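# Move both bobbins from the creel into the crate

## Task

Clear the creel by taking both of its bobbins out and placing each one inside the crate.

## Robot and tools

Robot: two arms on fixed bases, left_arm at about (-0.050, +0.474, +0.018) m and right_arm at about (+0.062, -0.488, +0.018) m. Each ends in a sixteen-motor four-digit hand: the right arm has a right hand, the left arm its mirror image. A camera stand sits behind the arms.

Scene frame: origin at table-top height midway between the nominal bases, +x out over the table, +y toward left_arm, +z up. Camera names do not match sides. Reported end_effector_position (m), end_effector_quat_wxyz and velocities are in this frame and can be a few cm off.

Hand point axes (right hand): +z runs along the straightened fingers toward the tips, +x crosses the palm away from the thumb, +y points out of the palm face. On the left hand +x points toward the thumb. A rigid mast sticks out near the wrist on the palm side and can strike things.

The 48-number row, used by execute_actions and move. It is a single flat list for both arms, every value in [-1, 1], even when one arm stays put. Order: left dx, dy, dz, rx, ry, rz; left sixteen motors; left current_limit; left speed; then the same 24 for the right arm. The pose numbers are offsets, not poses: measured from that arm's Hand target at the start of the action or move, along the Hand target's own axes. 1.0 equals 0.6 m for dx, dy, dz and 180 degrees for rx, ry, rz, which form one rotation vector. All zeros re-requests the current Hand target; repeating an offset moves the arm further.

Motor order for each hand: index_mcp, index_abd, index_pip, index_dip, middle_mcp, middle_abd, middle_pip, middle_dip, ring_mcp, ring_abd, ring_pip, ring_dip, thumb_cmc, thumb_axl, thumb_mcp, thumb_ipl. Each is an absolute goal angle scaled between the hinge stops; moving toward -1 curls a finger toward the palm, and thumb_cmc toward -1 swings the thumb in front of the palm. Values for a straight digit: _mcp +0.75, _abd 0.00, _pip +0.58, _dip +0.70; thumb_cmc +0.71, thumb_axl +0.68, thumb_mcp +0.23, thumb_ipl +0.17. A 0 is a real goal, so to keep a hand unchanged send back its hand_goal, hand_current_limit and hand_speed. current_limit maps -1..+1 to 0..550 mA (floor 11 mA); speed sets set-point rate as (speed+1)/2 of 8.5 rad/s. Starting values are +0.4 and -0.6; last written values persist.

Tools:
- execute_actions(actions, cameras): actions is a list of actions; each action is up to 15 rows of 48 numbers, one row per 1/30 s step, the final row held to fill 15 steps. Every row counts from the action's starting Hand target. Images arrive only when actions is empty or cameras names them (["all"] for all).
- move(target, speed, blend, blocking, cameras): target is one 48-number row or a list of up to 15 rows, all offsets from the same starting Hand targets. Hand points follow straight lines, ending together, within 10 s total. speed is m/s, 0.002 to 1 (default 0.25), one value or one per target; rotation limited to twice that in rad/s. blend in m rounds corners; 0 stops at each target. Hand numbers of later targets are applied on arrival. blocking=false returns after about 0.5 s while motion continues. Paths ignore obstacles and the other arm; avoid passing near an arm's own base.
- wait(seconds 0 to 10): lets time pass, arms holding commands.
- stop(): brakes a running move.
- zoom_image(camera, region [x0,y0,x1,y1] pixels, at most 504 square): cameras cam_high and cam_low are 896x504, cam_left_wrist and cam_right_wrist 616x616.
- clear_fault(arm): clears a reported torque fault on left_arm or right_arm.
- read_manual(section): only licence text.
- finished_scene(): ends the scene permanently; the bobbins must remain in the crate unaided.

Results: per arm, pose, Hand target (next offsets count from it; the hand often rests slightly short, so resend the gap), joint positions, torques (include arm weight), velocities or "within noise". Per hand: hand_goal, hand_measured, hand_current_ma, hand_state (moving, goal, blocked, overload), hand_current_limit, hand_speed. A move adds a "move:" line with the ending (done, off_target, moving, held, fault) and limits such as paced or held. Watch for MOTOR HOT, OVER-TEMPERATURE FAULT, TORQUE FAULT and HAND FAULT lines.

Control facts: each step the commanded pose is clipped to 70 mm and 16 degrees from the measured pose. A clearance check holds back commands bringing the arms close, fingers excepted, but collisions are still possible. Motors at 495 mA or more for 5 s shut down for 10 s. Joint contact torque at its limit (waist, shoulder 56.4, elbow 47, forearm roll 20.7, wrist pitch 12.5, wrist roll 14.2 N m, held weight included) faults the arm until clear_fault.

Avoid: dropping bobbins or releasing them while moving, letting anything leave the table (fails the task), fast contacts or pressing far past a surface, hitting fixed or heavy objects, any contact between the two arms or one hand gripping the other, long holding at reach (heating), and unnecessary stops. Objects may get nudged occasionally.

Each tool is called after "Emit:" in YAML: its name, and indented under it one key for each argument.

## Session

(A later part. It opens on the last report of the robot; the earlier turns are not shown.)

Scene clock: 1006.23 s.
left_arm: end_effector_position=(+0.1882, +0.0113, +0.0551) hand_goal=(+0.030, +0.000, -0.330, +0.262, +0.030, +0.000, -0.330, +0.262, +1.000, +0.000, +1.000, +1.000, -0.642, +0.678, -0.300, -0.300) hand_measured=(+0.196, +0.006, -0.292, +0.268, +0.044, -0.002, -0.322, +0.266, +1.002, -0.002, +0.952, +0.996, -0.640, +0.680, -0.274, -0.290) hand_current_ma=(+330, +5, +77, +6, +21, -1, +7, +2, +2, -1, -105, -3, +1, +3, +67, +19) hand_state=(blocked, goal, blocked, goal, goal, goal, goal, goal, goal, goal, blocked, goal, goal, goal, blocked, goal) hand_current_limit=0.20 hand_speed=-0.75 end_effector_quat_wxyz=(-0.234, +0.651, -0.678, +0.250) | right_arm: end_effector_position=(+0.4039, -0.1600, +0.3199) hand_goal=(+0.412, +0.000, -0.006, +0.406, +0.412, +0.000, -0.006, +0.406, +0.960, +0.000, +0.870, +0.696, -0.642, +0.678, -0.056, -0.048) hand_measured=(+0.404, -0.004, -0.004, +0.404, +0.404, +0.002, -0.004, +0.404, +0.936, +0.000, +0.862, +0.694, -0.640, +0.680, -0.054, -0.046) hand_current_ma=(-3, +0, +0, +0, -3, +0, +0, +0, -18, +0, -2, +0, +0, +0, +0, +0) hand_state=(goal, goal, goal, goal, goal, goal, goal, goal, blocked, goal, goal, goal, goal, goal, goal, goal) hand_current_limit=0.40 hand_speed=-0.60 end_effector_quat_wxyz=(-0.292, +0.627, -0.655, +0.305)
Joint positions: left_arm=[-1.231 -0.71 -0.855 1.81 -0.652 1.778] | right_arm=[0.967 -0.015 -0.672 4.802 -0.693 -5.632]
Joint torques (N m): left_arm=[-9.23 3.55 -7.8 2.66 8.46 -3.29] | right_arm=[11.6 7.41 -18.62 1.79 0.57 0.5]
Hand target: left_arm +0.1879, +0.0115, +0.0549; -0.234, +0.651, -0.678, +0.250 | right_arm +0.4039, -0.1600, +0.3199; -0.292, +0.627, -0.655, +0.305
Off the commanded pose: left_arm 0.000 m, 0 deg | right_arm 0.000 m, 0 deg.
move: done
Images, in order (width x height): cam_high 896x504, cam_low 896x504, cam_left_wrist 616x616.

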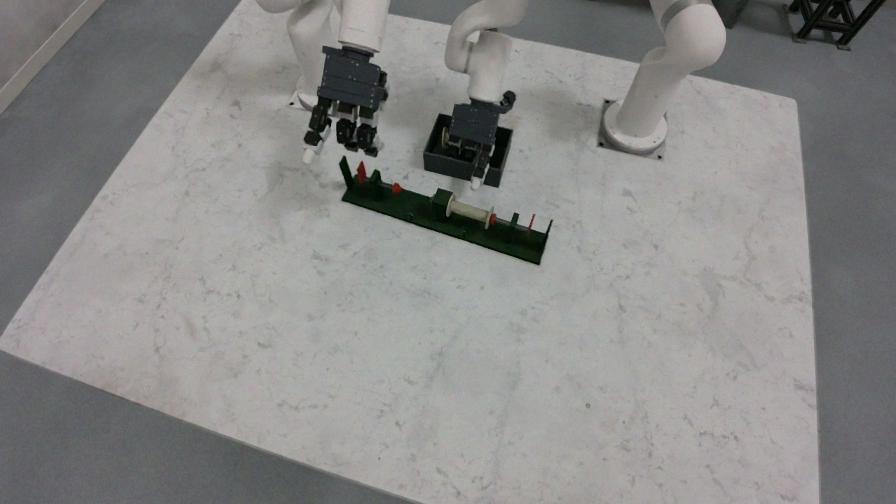

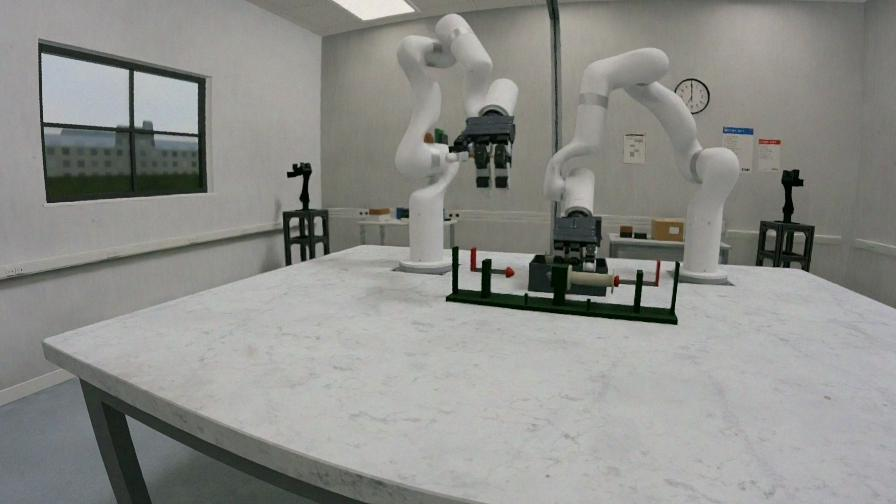

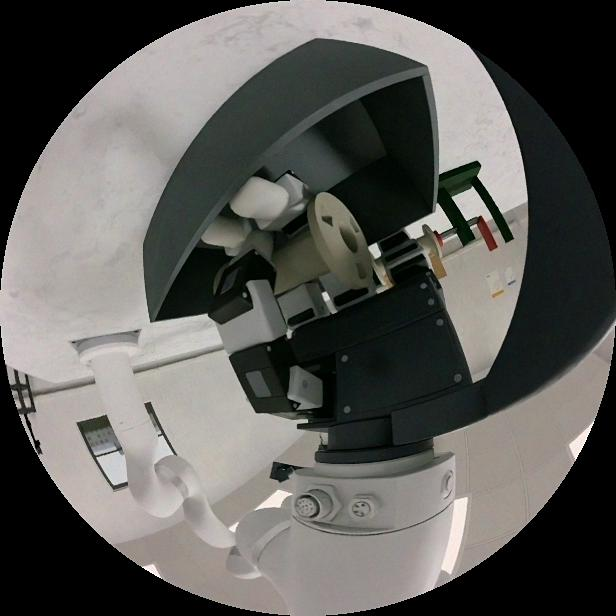

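Emit:
move:
  target: [-0.0006,-0.0167,0.0009,0.1666,-0.0046,0.0057,0.03,0,-0.33,0.261,0.03,0,-0.33,0.261,0.96,0,0.869,0.696,-0.643,0.678,-0.30,-0.30,0.2,-0.75,0,0,0,0,0,0,0.411,0,-0.007,0.406,0.411,0,-0.007,0.406,0.959,0,0.869,0.696,-0.643,0.678,-0.056,-0.049,0.4,-0.6]
  speed: 0.12
  cameras: ["cam_low","cam_left_wrist","cam_high"]

Emit:
zoom_image:
  camera: "cam_low"
  region: [510, 190, 640, 310]

Emit:
zoom_image:
  camera: "cam_high"
  region: [400, 80, 530, 210]

Scene clock: 1045.50 s.
left_arm: end_effector_position=(+0.1960, +0.0116, +0.0609) hand_goal=(+0.030, +0.000, -0.330, +0.262, +0.030, +0.000, -0.330, +0.262, +0.960, +0.000, +0.870, +0.696, -0.642, +0.678, -0.300, -0.300) hand_measured=(+0.194, +0.006, -0.290, +0.268, +0.034, -0.002, -0.324, +0.266, +0.952, -0.002, +0.868, +0.698, -0.640, +0.680, -0.272, -0.290) hand_current_ma=(+330, +6, +81, +6, +3, -1, +6, +2, -9, -1, -2, +2, +1, +3, +68, +19) hand_state=(blocked, goal, blocked, goal, goal, goal, goal, goal, goal, goal, goal, goal, goal, goal, blocked, goal) hand_current_limit=0.20 hand_speed=-0.75 end_effector_quat_wxyz=(-0.401, +0.564, -0.594, +0.410) | right_arm: end_effector_position=(+0.4039, -0.1600, +0.3199) hand_goal=(+0.412, +0.000, -0.006, +0.406, +0.412, +0.000, -0.006, +0.406, +0.960, +0.000, +0.870, +0.696, -0.642, +0.678, -0.056, -0.048) hand_measured=(+0.404, -0.004, -0.004, +0.404, +0.404, +0.002, -0.004, +0.404, +0.936, +0.000, +0.862, +0.694, -0.640, +0.680, -0.054, -0.046) hand_current_ma=(-3, +0, +0, +0, -3, +0, +0, +0, -18, +0, -2, +0, +0, +0, +0, +0) hand_state=(goal, goal, goal, goal, goal, goal, goal, goal, blocked, goal, goal, goal, goal, goal, goal, goal) hand_current_limit=0.40 hand_speed=-0.60 end_effector_quat_wxyz=(-0.292, +0.627, -0.655, +0.305)
Joint positions: left_arm=[-1.431 -0.84 -0.84 1.765 -1.221 1.586] | right_arm=[0.967 -0.015 -0.672 4.802 -0.693 -5.632]
Joint torques (N m): left_arm=[-21.22 26.54 -14.03 -1.88 -4.69 -1.8] | right_arm=[11.26 8.62 -17.78 1.4 0.54 0.41]
Hand target: left_arm +0.1960, +0.0116, +0.0609; -0.401, +0.564, -0.594, +0.410 | right_arm +0.4039, -0.1600, +0.3199; -0.292, +0.627, -0.655, +0.305
Off the commanded pose: left_arm 0.000 m, 0 deg | right_arm 0.000 m, 0 deg.
move: done
Images, in order (width x height): cam_high 896x504, cam_low 896x504, cam_left_wrist 616x616.

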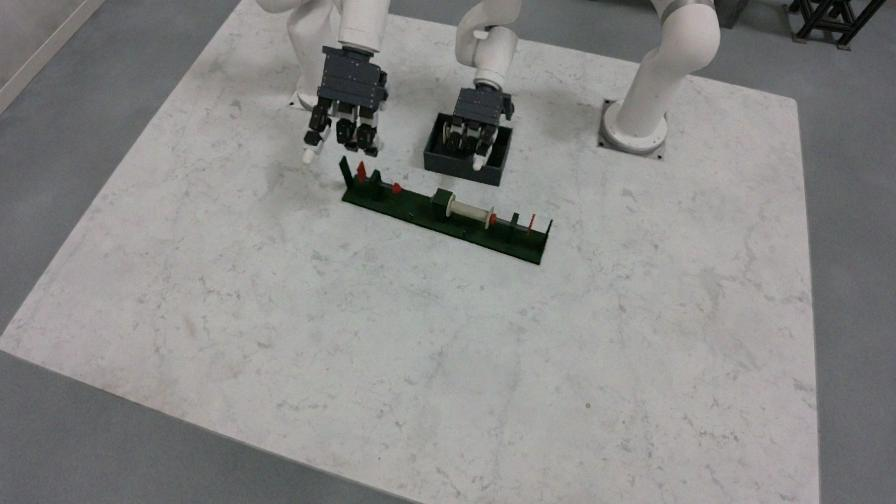

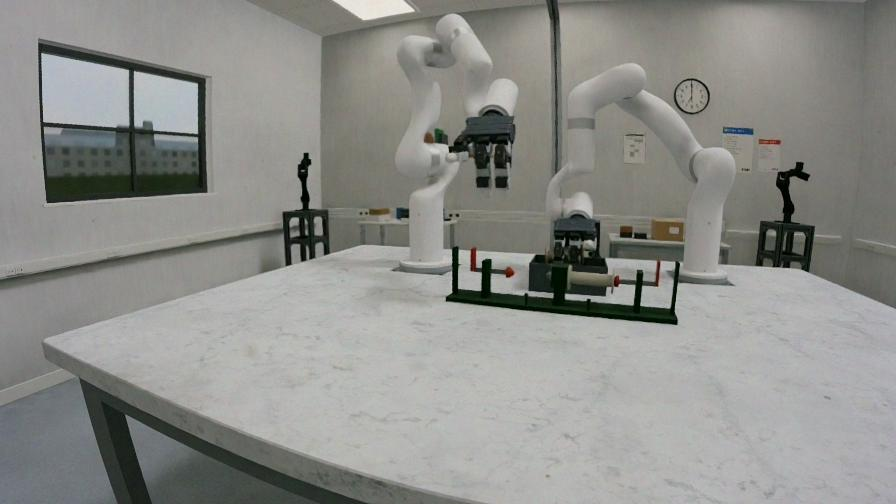

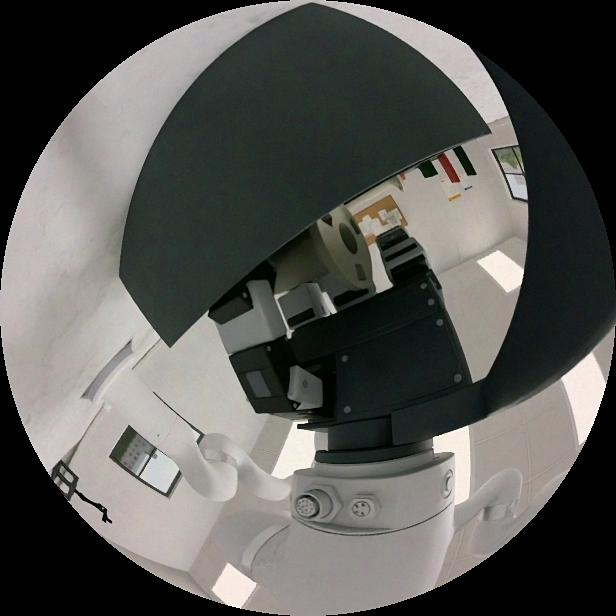

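Scaled by 3.877.

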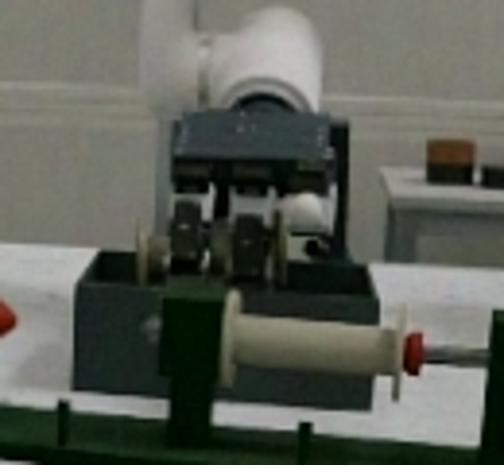

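Scaled by 3.877.

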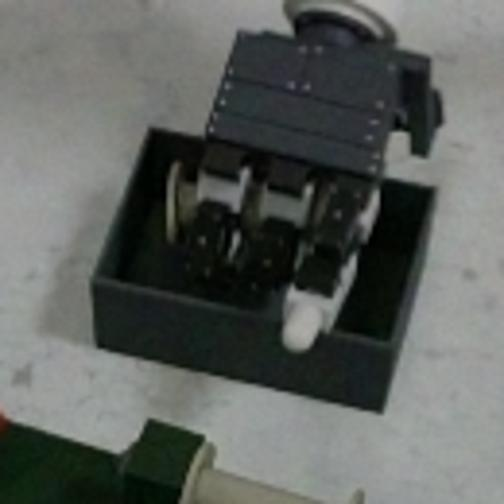

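Emit:
move:
  target: [0,0.0287,0.0335,0,0,0,0.03,0,-0.33,0.261,0.03,0,-0.33,0.261,0.96,0,0.869,0.696,-0.643,0.678,-0.30,-0.30,0.2,-0.75,0,0,0,0,0,0,0.411,0,-0.007,0.406,0.411,0,-0.007,0.406,0.959,0,0.869,0.696,-0.643,0.678,-0.056,-0.049,0.4,-0.6]
  speed: 0.05
  cameras: ["cam_low","cam_left_wrist","cam_high"]

Emit:
zoom_image:
  camera: "cam_low"
  region: [510, 190, 640, 310]

Emit:
zoom_image:
  camera: "cam_high"
  region: [400, 80, 530, 210]

Scene clock: 1066.17 s.
left_arm: end_effector_position=(+0.2089, +0.0114, +0.0379) hand_goal=(+0.030, +0.000, -0.330, +0.262, +0.030, +0.000, -0.330, +0.262, +0.960, +0.000, +0.870, +0.696, -0.642, +0.678, -0.300, -0.300) hand_measured=(+0.188, +0.008, -0.282, +0.270, +0.032, -0.002, -0.324, +0.266, +0.950, -0.002, +0.868, +0.698, -0.638, +0.680, -0.272, -0.286) hand_current_ma=(+330, +8, +106, +7, +0, -1, +6, +2, -14, -1, -2, +2, +4, +1, +69, +26) hand_state=(blocked, goal, blocked, goal, goal, goal, goal, goal, goal, goal, goal, goal, goal, goal, blocked, goal) hand_current_limit=0.20 hand_speed=-0.75 end_effector_quat_wxyz=(-0.401, +0.564, -0.594, +0.410) | right_arm: end_effector_position=(+0.4039, -0.1600, +0.3199) hand_goal=(+0.412, +0.000, -0.006, +0.406, +0.412, +0.000, -0.006, +0.406, +0.960, +0.000, +0.870, +0.696, -0.642, +0.678, -0.056, -0.048) hand_measured=(+0.404, -0.004, -0.004, +0.404, +0.404, +0.002, -0.004, +0.404, +0.936, +0.000, +0.862, +0.694, -0.640, +0.680, -0.054, -0.046) hand_current_ma=(-3, +0, +0, +0, -3, +0, +0, +0, -18, +0, -2, +0, +0, +0, +0, +0) hand_state=(goal, goal, goal, goal, goal, goal, goal, goal, blocked, goal, goal, goal, goal, goal, goal, goal) hand_current_limit=0.40 hand_speed=-0.60 end_effector_quat_wxyz=(-0.292, +0.627, -0.655, +0.305)
Joint positions: left_arm=[-1.402 -0.903 -0.871 1.805 -1.228 1.554] | right_arm=[0.967 -0.015 -0.672 4.802 -0.693 -5.632]
Joint torques (N m): left_arm=[20.35 26.23 -14.12 2.61 -1.94 -1.69] | right_arm=[11.21 8.95 -17.94 1.14 0.51 0.44]
Hand target: left_arm +0.2089, +0.0113, +0.0378; -0.401, +0.564, -0.594, +0.410 | right_arm +0.4039, -0.1600, +0.3199; -0.292, +0.627, -0.655, +0.305
Off the commanded pose: left_arm 0.000 m, 0 deg | right_arm 0.000 m, 0 deg.
move: done
Images, in order (width x height): cam_high 896x504, cam_low 896x504, cam_left_wrist 616x616.

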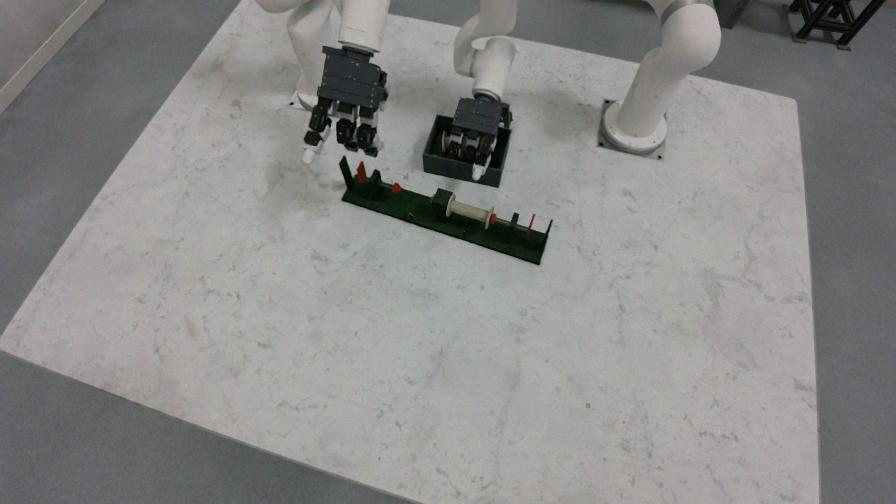

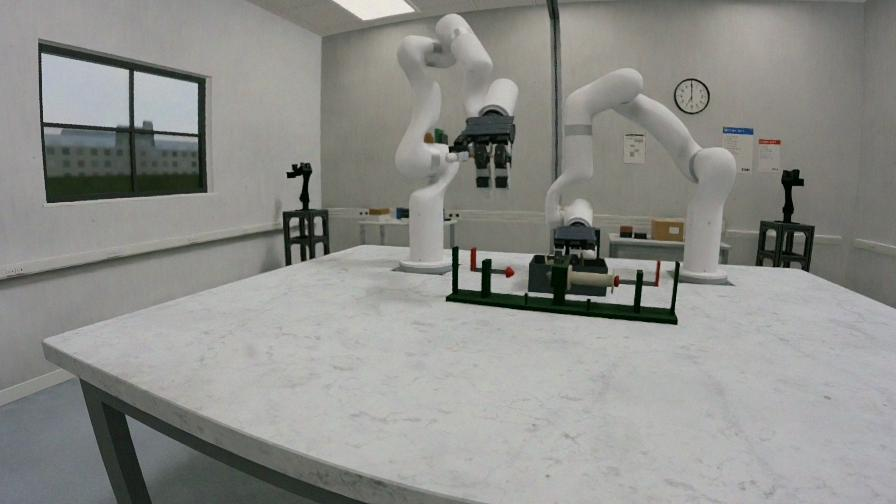

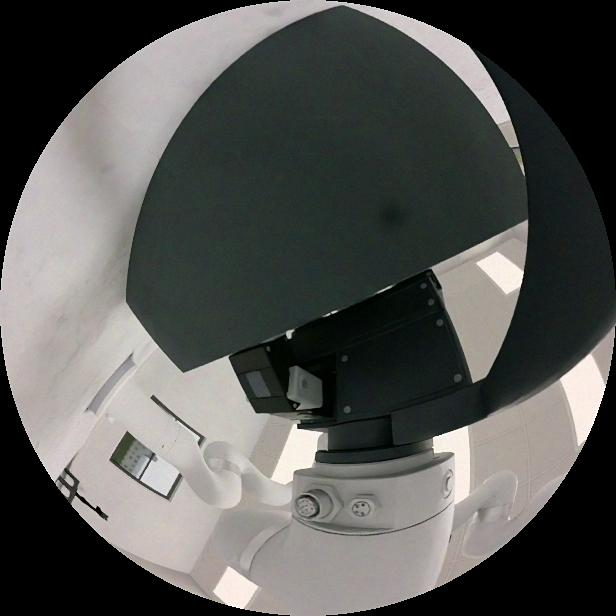

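Scaled by 3.877.

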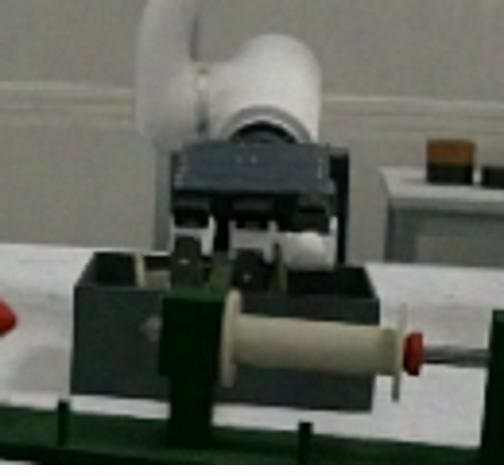

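Scaled by 3.877.

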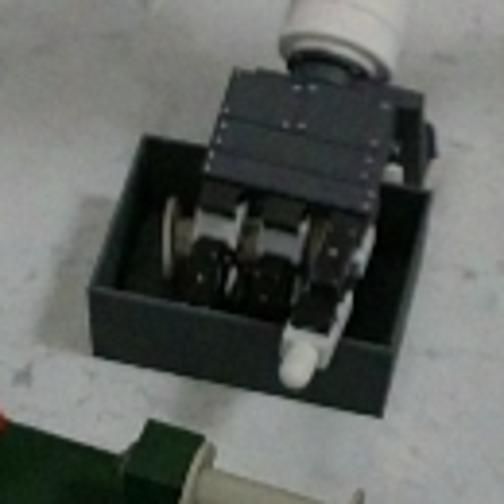

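Emit:
move:
  target: [0,0,0,0,0,0,0.342,0,-0.08,0.406,0.342,0,-0.08,0.406,0.96,0,0.869,0.696,-0.643,0.678,-0.2,-0.2,0.3,-0.92,0,0,0,0,0,0,0.411,0,-0.007,0.406,0.411,0,-0.007,0.406,0.959,0,0.869,0.696,-0.643,0.678,-0.056,-0.049,0.4,-0.6]
  speed: 0.05
  cameras: ["cam_low","cam_high"]

Emit:
zoom_image:
  camera: "cam_low"
  region: [510, 190, 640, 310]

Emit:
zoom_image:
  camera: "cam_high"
  region: [400, 80, 530, 210]

Scene clock: 1078.10 s.
left_arm: end_effector_position=(+0.2089, +0.0114, +0.0378) hand_goal=(+0.342, +0.000, -0.080, +0.406, +0.342, +0.000, -0.080, +0.406, +0.960, +0.000, +0.870, +0.696, -0.642, +0.678, -0.200, -0.200) hand_measured=(+0.174, +0.008, -0.248, +0.338, +0.120, -0.002, -0.226, +0.372, +0.950, -0.002, +0.868, +0.698, -0.638, +0.680, -0.266, -0.258) hand_current_ma=(-253, +6, -298, -171, -246, -1, -207, -65, -14, -1, -2, +2, +4, +1, -235, -214) hand_state=(moving, goal, moving, blocked, moving, goal, moving, blocked, goal, goal, goal, goal, goal, goal, blocked, blocked) hand_current_limit=0.30 hand_speed=-0.92 end_effector_quat_wxyz=(-0.401, +0.564, -0.594, +0.410) | right_arm: end_effector_position=(+0.4039, -0.1600, +0.3199) hand_goal=(+0.412, +0.000, -0.006, +0.406, +0.412, +0.000, -0.006, +0.406, +0.960, +0.000, +0.870, +0.696, -0.642, +0.678, -0.056, -0.048) hand_measured=(+0.404, -0.004, -0.004, +0.404, +0.404, +0.002, -0.004, +0.404, +0.936, +0.000, +0.862, +0.694, -0.640, +0.680, -0.054, -0.046) hand_current_ma=(-3, +0, +0, +0, -3, +0, +0, +0, -18, +0, -2, +0, +0, +0, +0, +0) hand_state=(goal, goal, goal, goal, goal, goal, goal, goal, blocked, goal, goal, goal, goal, goal, goal, goal) hand_current_limit=0.40 hand_speed=-0.60 end_effector_quat_wxyz=(-0.292, +0.627, -0.655, +0.305)
Joint positions: left_arm=[-1.402 -0.903 -0.871 1.805 -1.228 1.554] | right_arm=[0.967 -0.015 -0.672 4.802 -0.693 -5.632]
Joint torques (N m): left_arm=[0.19 28.31 -11.27 1.32 0.97 -1.3] | right_arm=[11.42 9.68 -17.26 1.2 0.58 0.46]
Hand target: left_arm +0.2089, +0.0113, +0.0378; -0.401, +0.564, -0.594, +0.410 | right_arm +0.4039, -0.1600, +0.3199; -0.292, +0.627, -0.655, +0.305
Off the commanded pose: left_arm 0.000 m, 0 deg | right_arm 0.000 m, 0 deg.
move: done
Images, in order (width x height): cam_high 896x504, cam_low 896x504.

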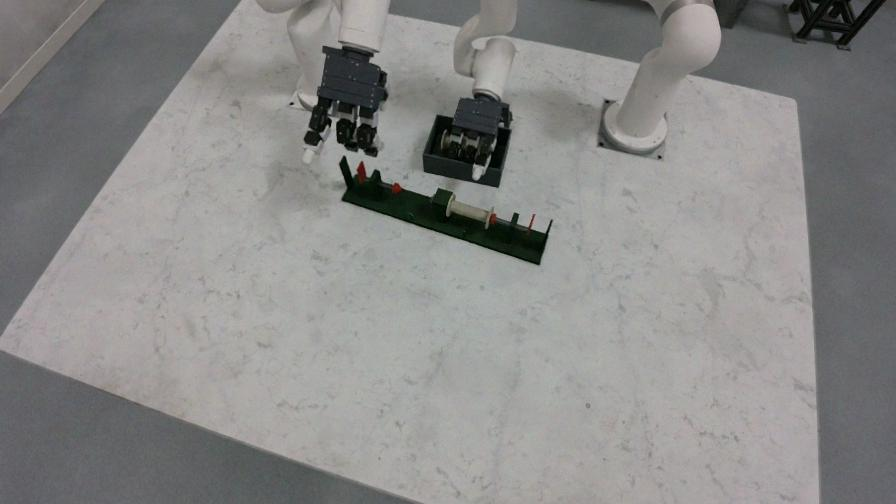

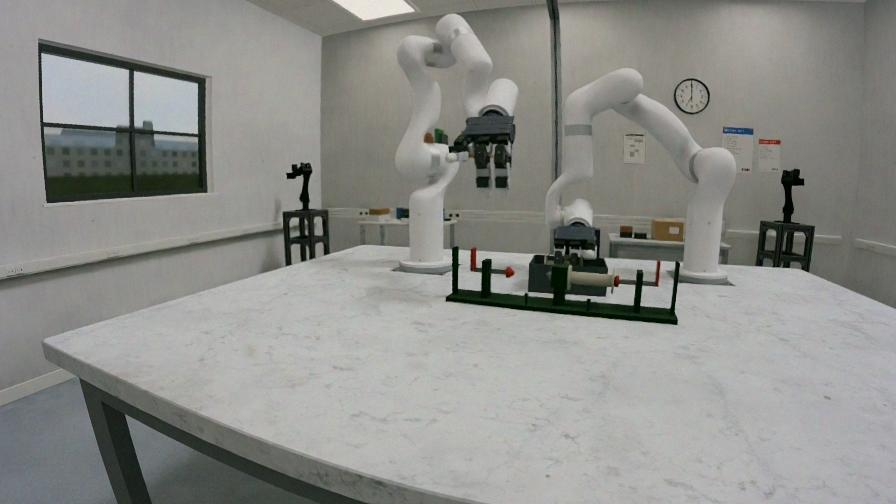

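Scaled by 3.877.

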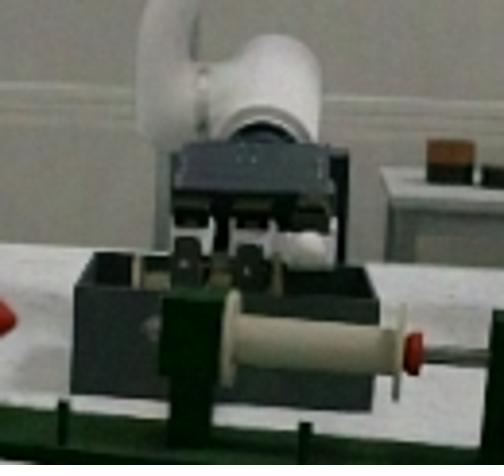

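Scaled by 3.877.

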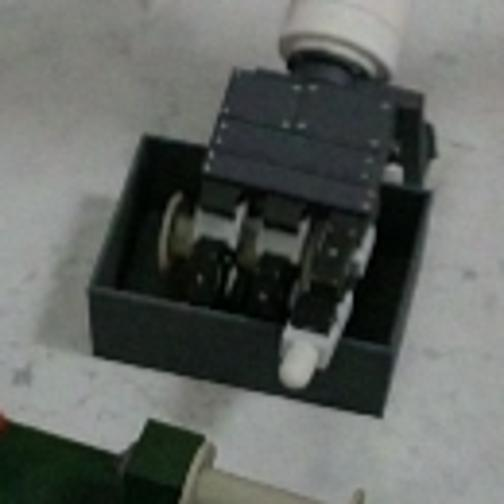

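Emit:
move:
  target: [0,-0.0219,-0.008,0,0,0,0.342,0,-0.08,0.406,0.342,0,-0.08,0.406,0.96,0,0.869,0.696,-0.643,0.678,-0.15,-0.2,0.3,-0.9,0,0,0,0,0,0,0.411,0,-0.007,0.406,0.411,0,-0.007,0.406,0.959,0,0.869,0.696,-0.643,0.678,-0.056,-0.049,0.4,-0.6]
  speed: 0.03
  cameras: ["cam_low","cam_high","cam_left_wrist"]

Emit:
zoom_image:
  camera: "cam_low"
  region: [510, 190, 640, 310]

Emit:
zoom_image:
  camera: "cam_high"
  region: [400, 80, 530, 210]

Scene clock: 1088.13 s.
left_arm: end_effector_position=(+0.2089, +0.0112, +0.0518) hand_goal=(+0.342, +0.000, -0.080, +0.406, +0.342, +0.000, -0.080, +0.406, +0.960, +0.000, +0.870, +0.696, -0.642, +0.678, -0.150, -0.200) hand_measured=(+0.336, +0.002, -0.078, +0.406, +0.328, -0.002, -0.080, +0.404, +0.950, -0.002, +0.868, +0.698, -0.642, +0.676, -0.150, -0.196) hand_current_ma=(-6, +0, +1, +0, -19, -1, +0, -1, -14, -1, -2, +2, +0, -3, -1, +4) hand_state=(goal, goal, goal, goal, goal, goal, goal, goal, goal, goal, goal, goal, goal, goal, goal, goal) hand_current_limit=0.30 hand_speed=-0.90 end_effector_quat_wxyz=(-0.401, +0.564, -0.594, +0.410) | right_arm: end_effector_position=(+0.4039, -0.1600, +0.3199) hand_goal=(+0.412, +0.000, -0.006, +0.406, +0.412, +0.000, -0.006, +0.406, +0.960, +0.000, +0.870, +0.696, -0.642, +0.678, -0.056, -0.048) hand_measured=(+0.404, -0.004, -0.004, +0.404, +0.404, +0.002, -0.004, +0.404, +0.936, +0.000, +0.862, +0.694, -0.640, +0.680, -0.054, -0.046) hand_current_ma=(-3, +0, +0, +0, -3, +0, +0, +0, -18, +0, -2, +0, +0, +0, +0, +0) hand_state=(goal, goal, goal, goal, goal, goal, goal, goal, blocked, goal, goal, goal, goal, goal, goal, goal) hand_current_limit=0.40 hand_speed=-0.60 end_effector_quat_wxyz=(-0.292, +0.627, -0.655, +0.305)
Joint positions: left_arm=[-1.402 -0.866 -0.856 1.797 -1.223 1.576] | right_arm=[0.967 -0.015 -0.672 4.802 -0.693 -5.632]
Joint torques (N m): left_arm=[-20.13 49.25 -3.82 -0.76 0.9 1.65] | right_arm=[11.8 10.2 -17.52 1.45 0.56 0.48]
Hand target: left_arm +0.2089, +0.0111, +0.0518; -0.401, +0.564, -0.594, +0.410 | right_arm +0.4039, -0.1600, +0.3199; -0.292, +0.627, -0.655, +0.305
Off the commanded pose: left_arm 0.000 m, 0 deg | right_arm 0.000 m, 0 deg.
move: done
Images, in order (width x height): cam_high 896x504, cam_low 896x504, cam_left_wrist 616x616.

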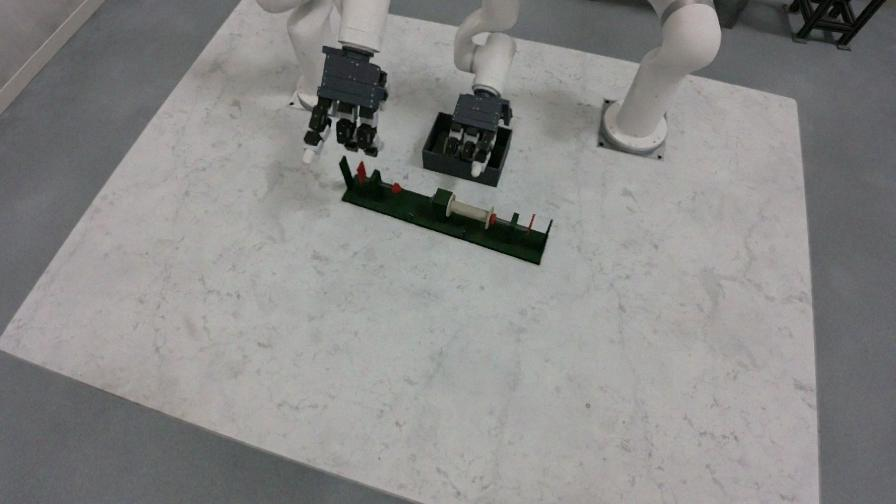

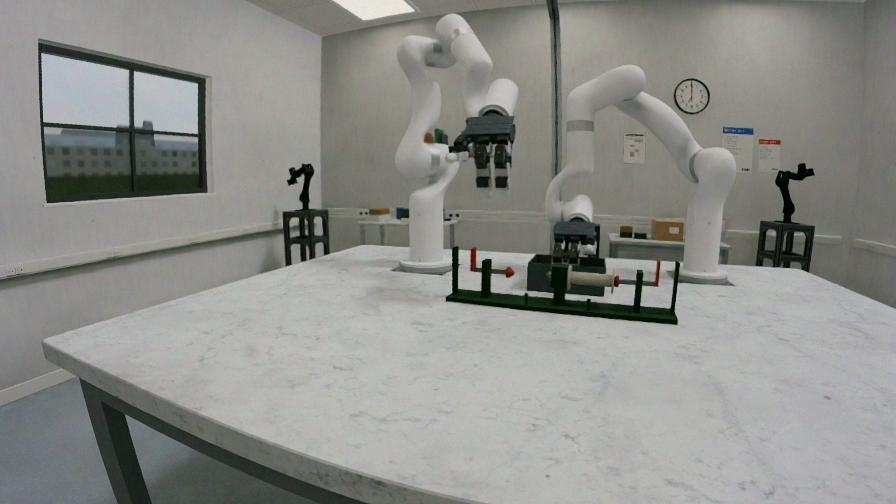

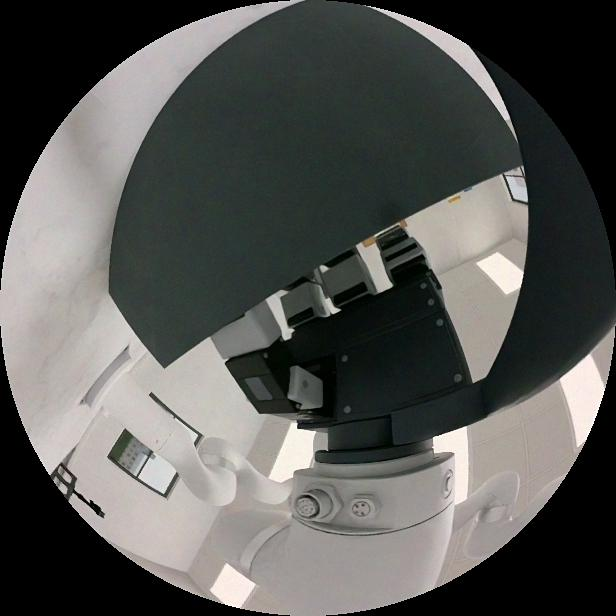

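Scaled by 3.877.

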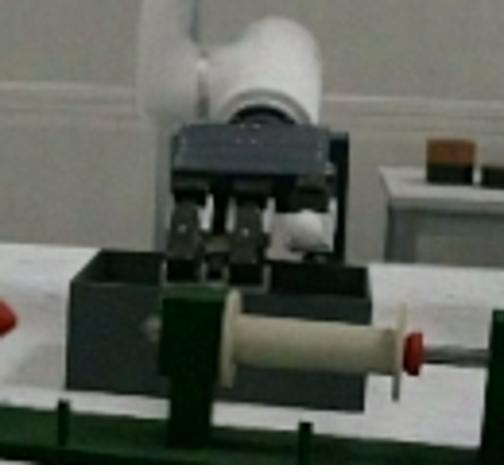

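Scaled by 3.877.

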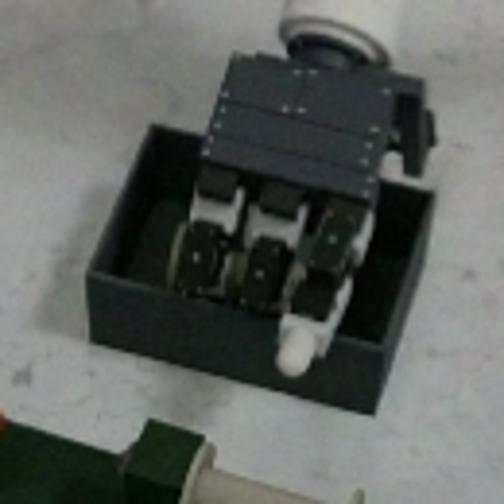

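Emit:
move:
  target:
    - [0,-0.0313,-0.0114,0,0,0,0.479,0,0.066,0.5,0.479,0,0.066,0.5,0.96,0,0.869,0.696,-0.643,0.678,-0.056,-0.049,0.3,-0.85,0,0,0,0,0,0,0.411,0,-0.007,0.406,0.411,0,-0.007,0.406,0.959,0,0.869,0.696,-0.643,0.678,-0.056,-0.049,0.4,-0.6]
    - [0,-0.1722,-0.0627,0,0,0,0.479,0,0.066,0.5,0.479,0,0.066,0.5,0.96,0,0.869,0.696,-0.643,0.678,-0.056,-0.049,0.3,-0.7,0,0,0,0,0,0,0.411,0,-0.007,0.406,0.411,0,-0.007,0.406,0.959,0,0.869,0.696,-0.643,0.678,-0.056,-0.049,0.4,-0.6]
  speed: 0.04
  cameras: ["all"]

Emit:
zoom_image:
  camera: "cam_high"
  region: [400, 80, 530, 210]

Scene clock: 1099.97 s.
left_arm: end_effector_position=(+0.2089, +0.0096, +0.1618) hand_goal=(+0.480, +0.000, +0.066, +0.500, +0.480, +0.000, +0.066, +0.500, +0.960, +0.000, +0.870, +0.696, -0.642, +0.678, -0.056, -0.048) hand_measured=(+0.464, +0.002, +0.062, +0.498, +0.464, +0.000, +0.062, +0.498, +0.950, -0.002, +0.868, +0.698, -0.642, +0.676, -0.058, -0.050) hand_current_ma=(-24, +0, -4, -2, -26, +0, -4, -2, -14, -1, -2, +2, +0, -2, -1, -2) hand_state=(goal, goal, goal, goal, goal, goal, goal, goal, goal, goal, goal, goal, goal, goal, goal, goal) hand_current_limit=0.30 hand_speed=-0.70 end_effector_quat_wxyz=(-0.401, +0.564, -0.594, +0.410) | right_arm: end_effector_position=(+0.4039, -0.1600, +0.3199) hand_goal=(+0.412, +0.000, -0.006, +0.406, +0.412, +0.000, -0.006, +0.406, +0.960, +0.000, +0.870, +0.696, -0.642, +0.678, -0.056, -0.048) hand_measured=(+0.404, -0.004, -0.004, +0.404, +0.404, +0.002, -0.004, +0.404, +0.936, +0.000, +0.862, +0.694, -0.640, +0.680, -0.054, -0.046) hand_current_ma=(-3, +0, +0, +0, -3, +0, +0, +0, -18, +0, -2, +0, +0, +0, +0, +0) hand_state=(goal, goal, goal, goal, goal, goal, goal, goal, blocked, goal, goal, goal, goal, goal, goal, goal) hand_current_limit=0.40 hand_speed=-0.60 end_effector_quat_wxyz=(-0.292, +0.627, -0.655, +0.305)
Joint positions: left_arm=[-1.403 -0.587 -0.779 1.72 -1.186 1.788] | right_arm=[0.967 -0.015 -0.672 4.802 -0.693 -5.632]
Joint torques (N m): left_arm=[-20.8 44.83 -7.64 -1.48 0.76 1.87] | right_arm=[10.92 8.49 -17.08 1.08 0.6 0.49]
Hand target: left_arm +0.2089, +0.0096, +0.1618; -0.401, +0.564, -0.594, +0.410 | right_arm +0.4039, -0.1600, +0.3199; -0.292, +0.627, -0.655, +0.305
Off the commanded pose: left_arm 0.000 m, 0 deg | right_arm 0.000 m, 0 deg.
move: done

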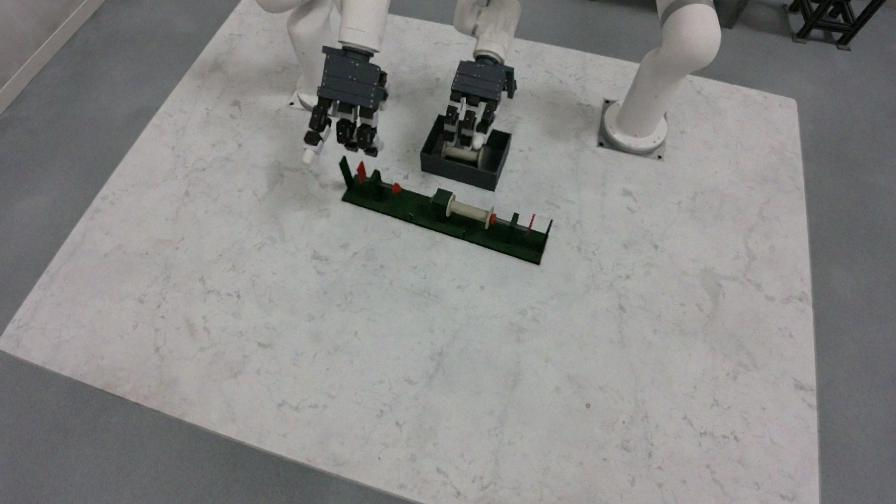

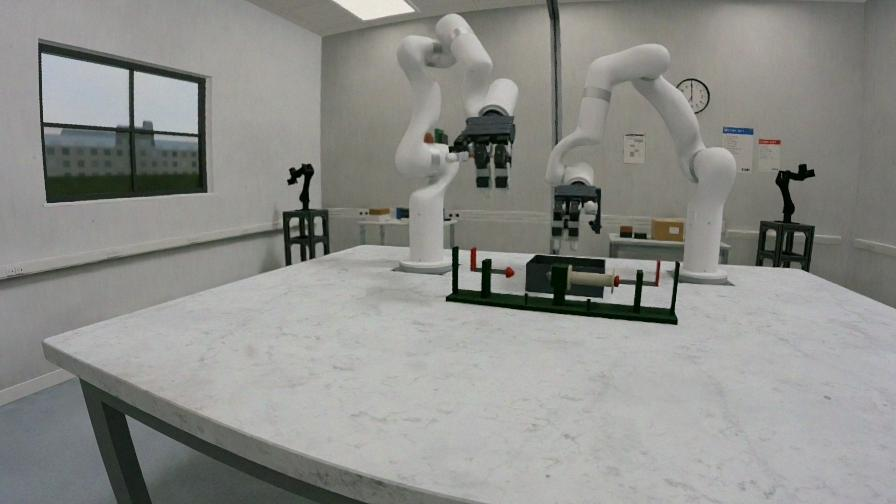

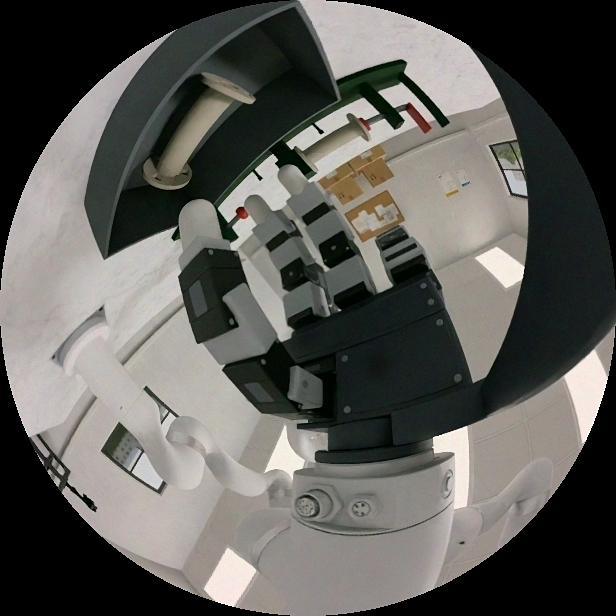

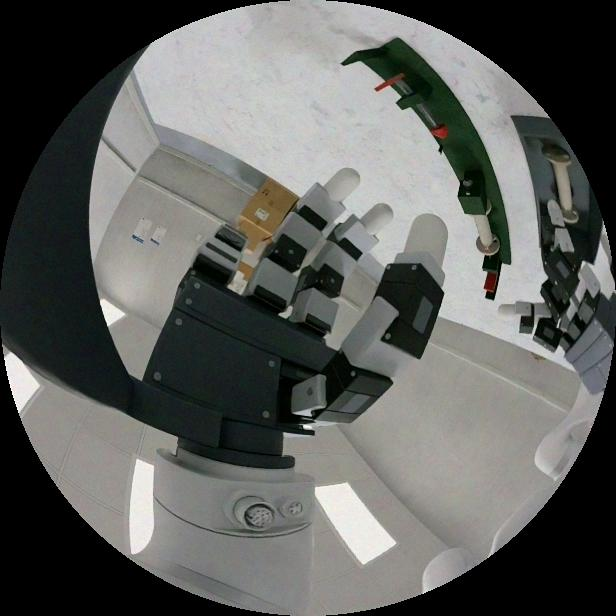

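Scaled by 3.877.

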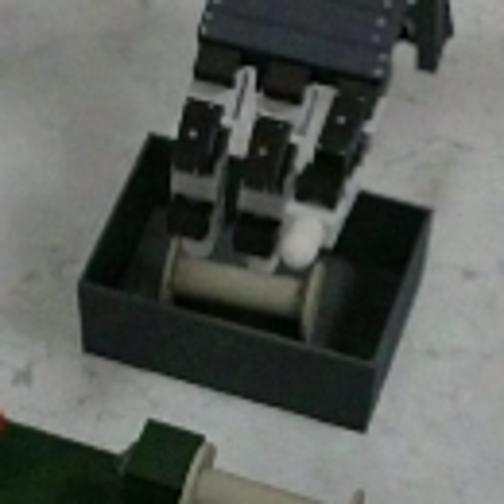

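Emit:
move:
  target:
    - [0.0006,0.0051,-0.0141,0,0,0,0.479,0,0.066,0.5,0.479,0,0.066,0.5,0.96,0,0.869,0.696,0.714,0.678,0.226,0.168,0.4,-0.5,0,0,0,0,0,0,0.411,0,-0.007,0.406,0.411,0,-0.007,0.406,0.959,0,0.869,0.696,-0.643,0.678,-0.056,-0.049,0.4,-0.6]
    - [0.003,0.1617,0.0429,0,0,0,0.479,0,0.066,0.5,0.479,0,0.066,0.5,0.96,0,0.869,0.696,0.714,0.678,0.226,0.168,0.4,-0.6,-0.3825,0.0208,0.0268,0,0,0,0.411,0,-0.007,0.406,0.411,0,-0.007,0.406,0.959,0,0.869,0.696,-0.643,0.678,-0.056,-0.049,0.4,-0.6]
  speed: [0.15,0.12]
  cameras: ["all"]

Emit:
zoom_image:
  camera: "cam_high"
  region: [400, 80, 560, 210]

Scene clock: 1145.17 s.
left_arm: end_effector_position=(+0.1998, +0.0096, +0.0618) hand_goal=(+0.480, +0.000, +0.066, +0.500, +0.480, +0.000, +0.066, +0.500, +0.960, +0.000, +0.870, +0.696, +0.714, +0.678, +0.226, +0.168) hand_measured=(+0.464, +0.002, +0.062, +0.498, +0.464, +0.000, +0.062, +0.498, +0.950, -0.002, +0.868, +0.698, +0.698, +0.676, +0.222, +0.166) hand_current_ma=(-23, +0, -4, -2, -24, +0, -4, -2, -14, -1, -2, +2, -25, -2, -6, -3) hand_state=(goal, goal, goal, goal, goal, goal, goal, goal, goal, goal, goal, goal, goal, goal, goal, goal) hand_current_limit=0.40 hand_speed=-0.60 end_effector_quat_wxyz=(-0.401, +0.564, -0.594, +0.410) | right_arm: end_effector_position=(+0.4180, +0.0691, +0.3000) hand_goal=(+0.412, +0.000, -0.006, +0.406, +0.412, +0.000, -0.006, +0.406, +0.960, +0.000, +0.870, +0.696, -0.642, +0.678, -0.056, -0.048) hand_measured=(+0.404, -0.004, -0.004, +0.404, +0.404, +0.002, -0.004, +0.404, +0.936, +0.000, +0.862, +0.694, -0.640, +0.680, -0.054, -0.046) hand_current_ma=(-3, +0, +0, +0, -3, +0, +0, +0, -18, +0, -2, +0, +0, +0, +0, +0) hand_state=(goal, goal, goal, goal, goal, goal, goal, goal, blocked, goal, goal, goal, goal, goal, goal, goal) hand_current_limit=0.40 hand_speed=-0.60 end_effector_quat_wxyz=(-0.292, +0.627, -0.655, +0.305)
Joint positions: left_arm=[-1.423 -0.84 -0.846 1.771 -1.22 1.592] | right_arm=[1.178 -0.519 -1.257 5.018 -0.842 -5.707]
Joint torques (N m): left_arm=[-11.08 26.96 -14.48 2.52 -4.57 -1.68] | right_arm=[12.43 23.06 -19.72 2.46 -3.27 -1.26]
Hand target: left_arm +0.1999, +0.0096, +0.0618; -0.401, +0.564, -0.594, +0.410 | right_arm +0.4180, +0.0691, +0.3000; -0.292, +0.627, -0.655, +0.305
Off the commanded pose: left_arm 0.000 m, 0 deg | right_arm 0.000 m, 0 deg.
move: done

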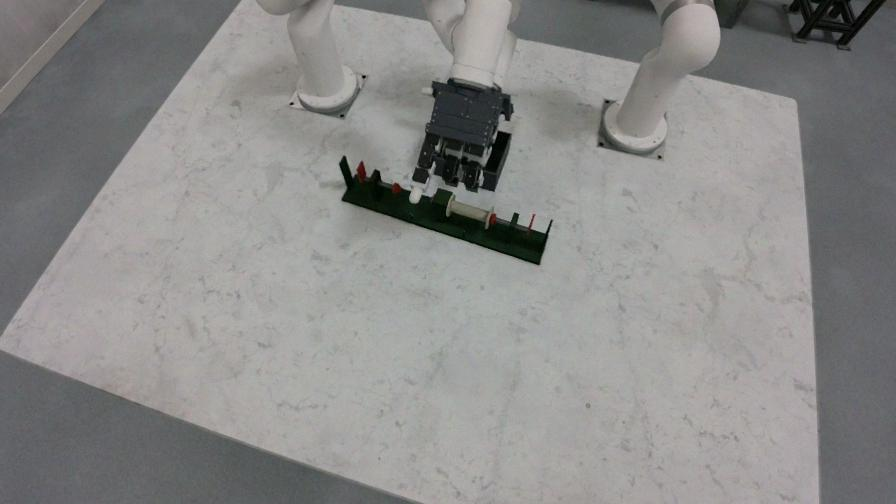

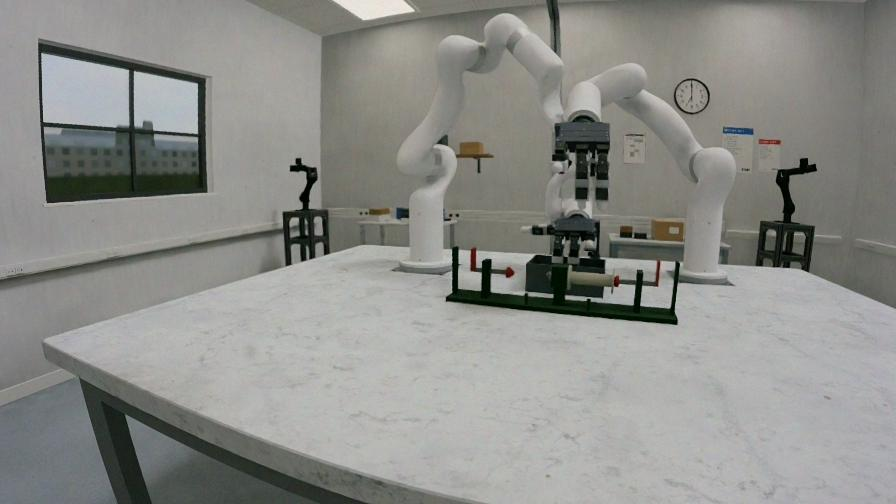

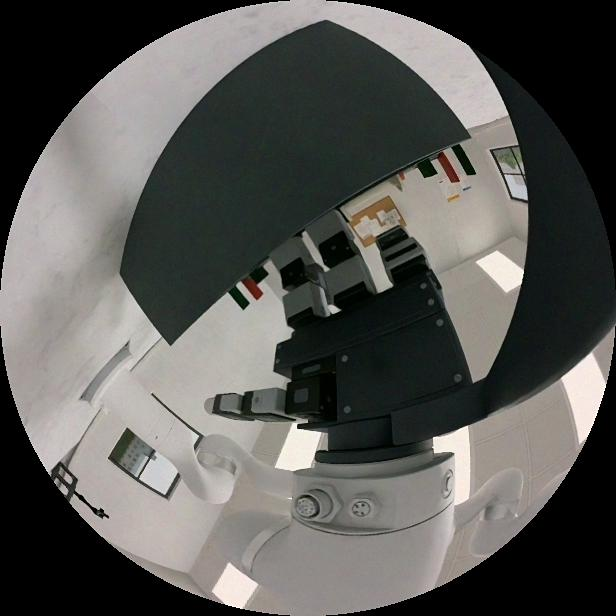

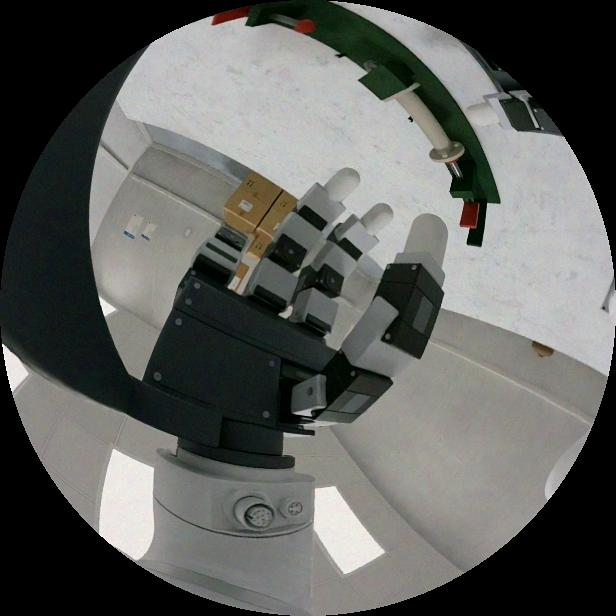

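Scaled by 3.150.

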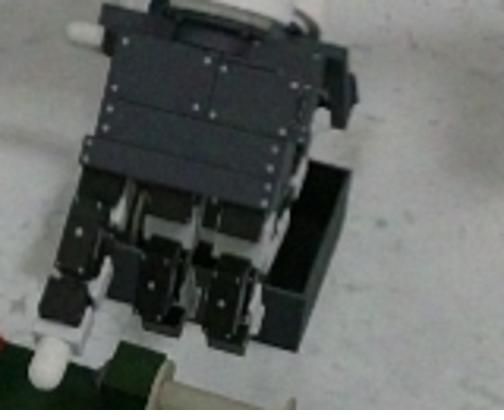

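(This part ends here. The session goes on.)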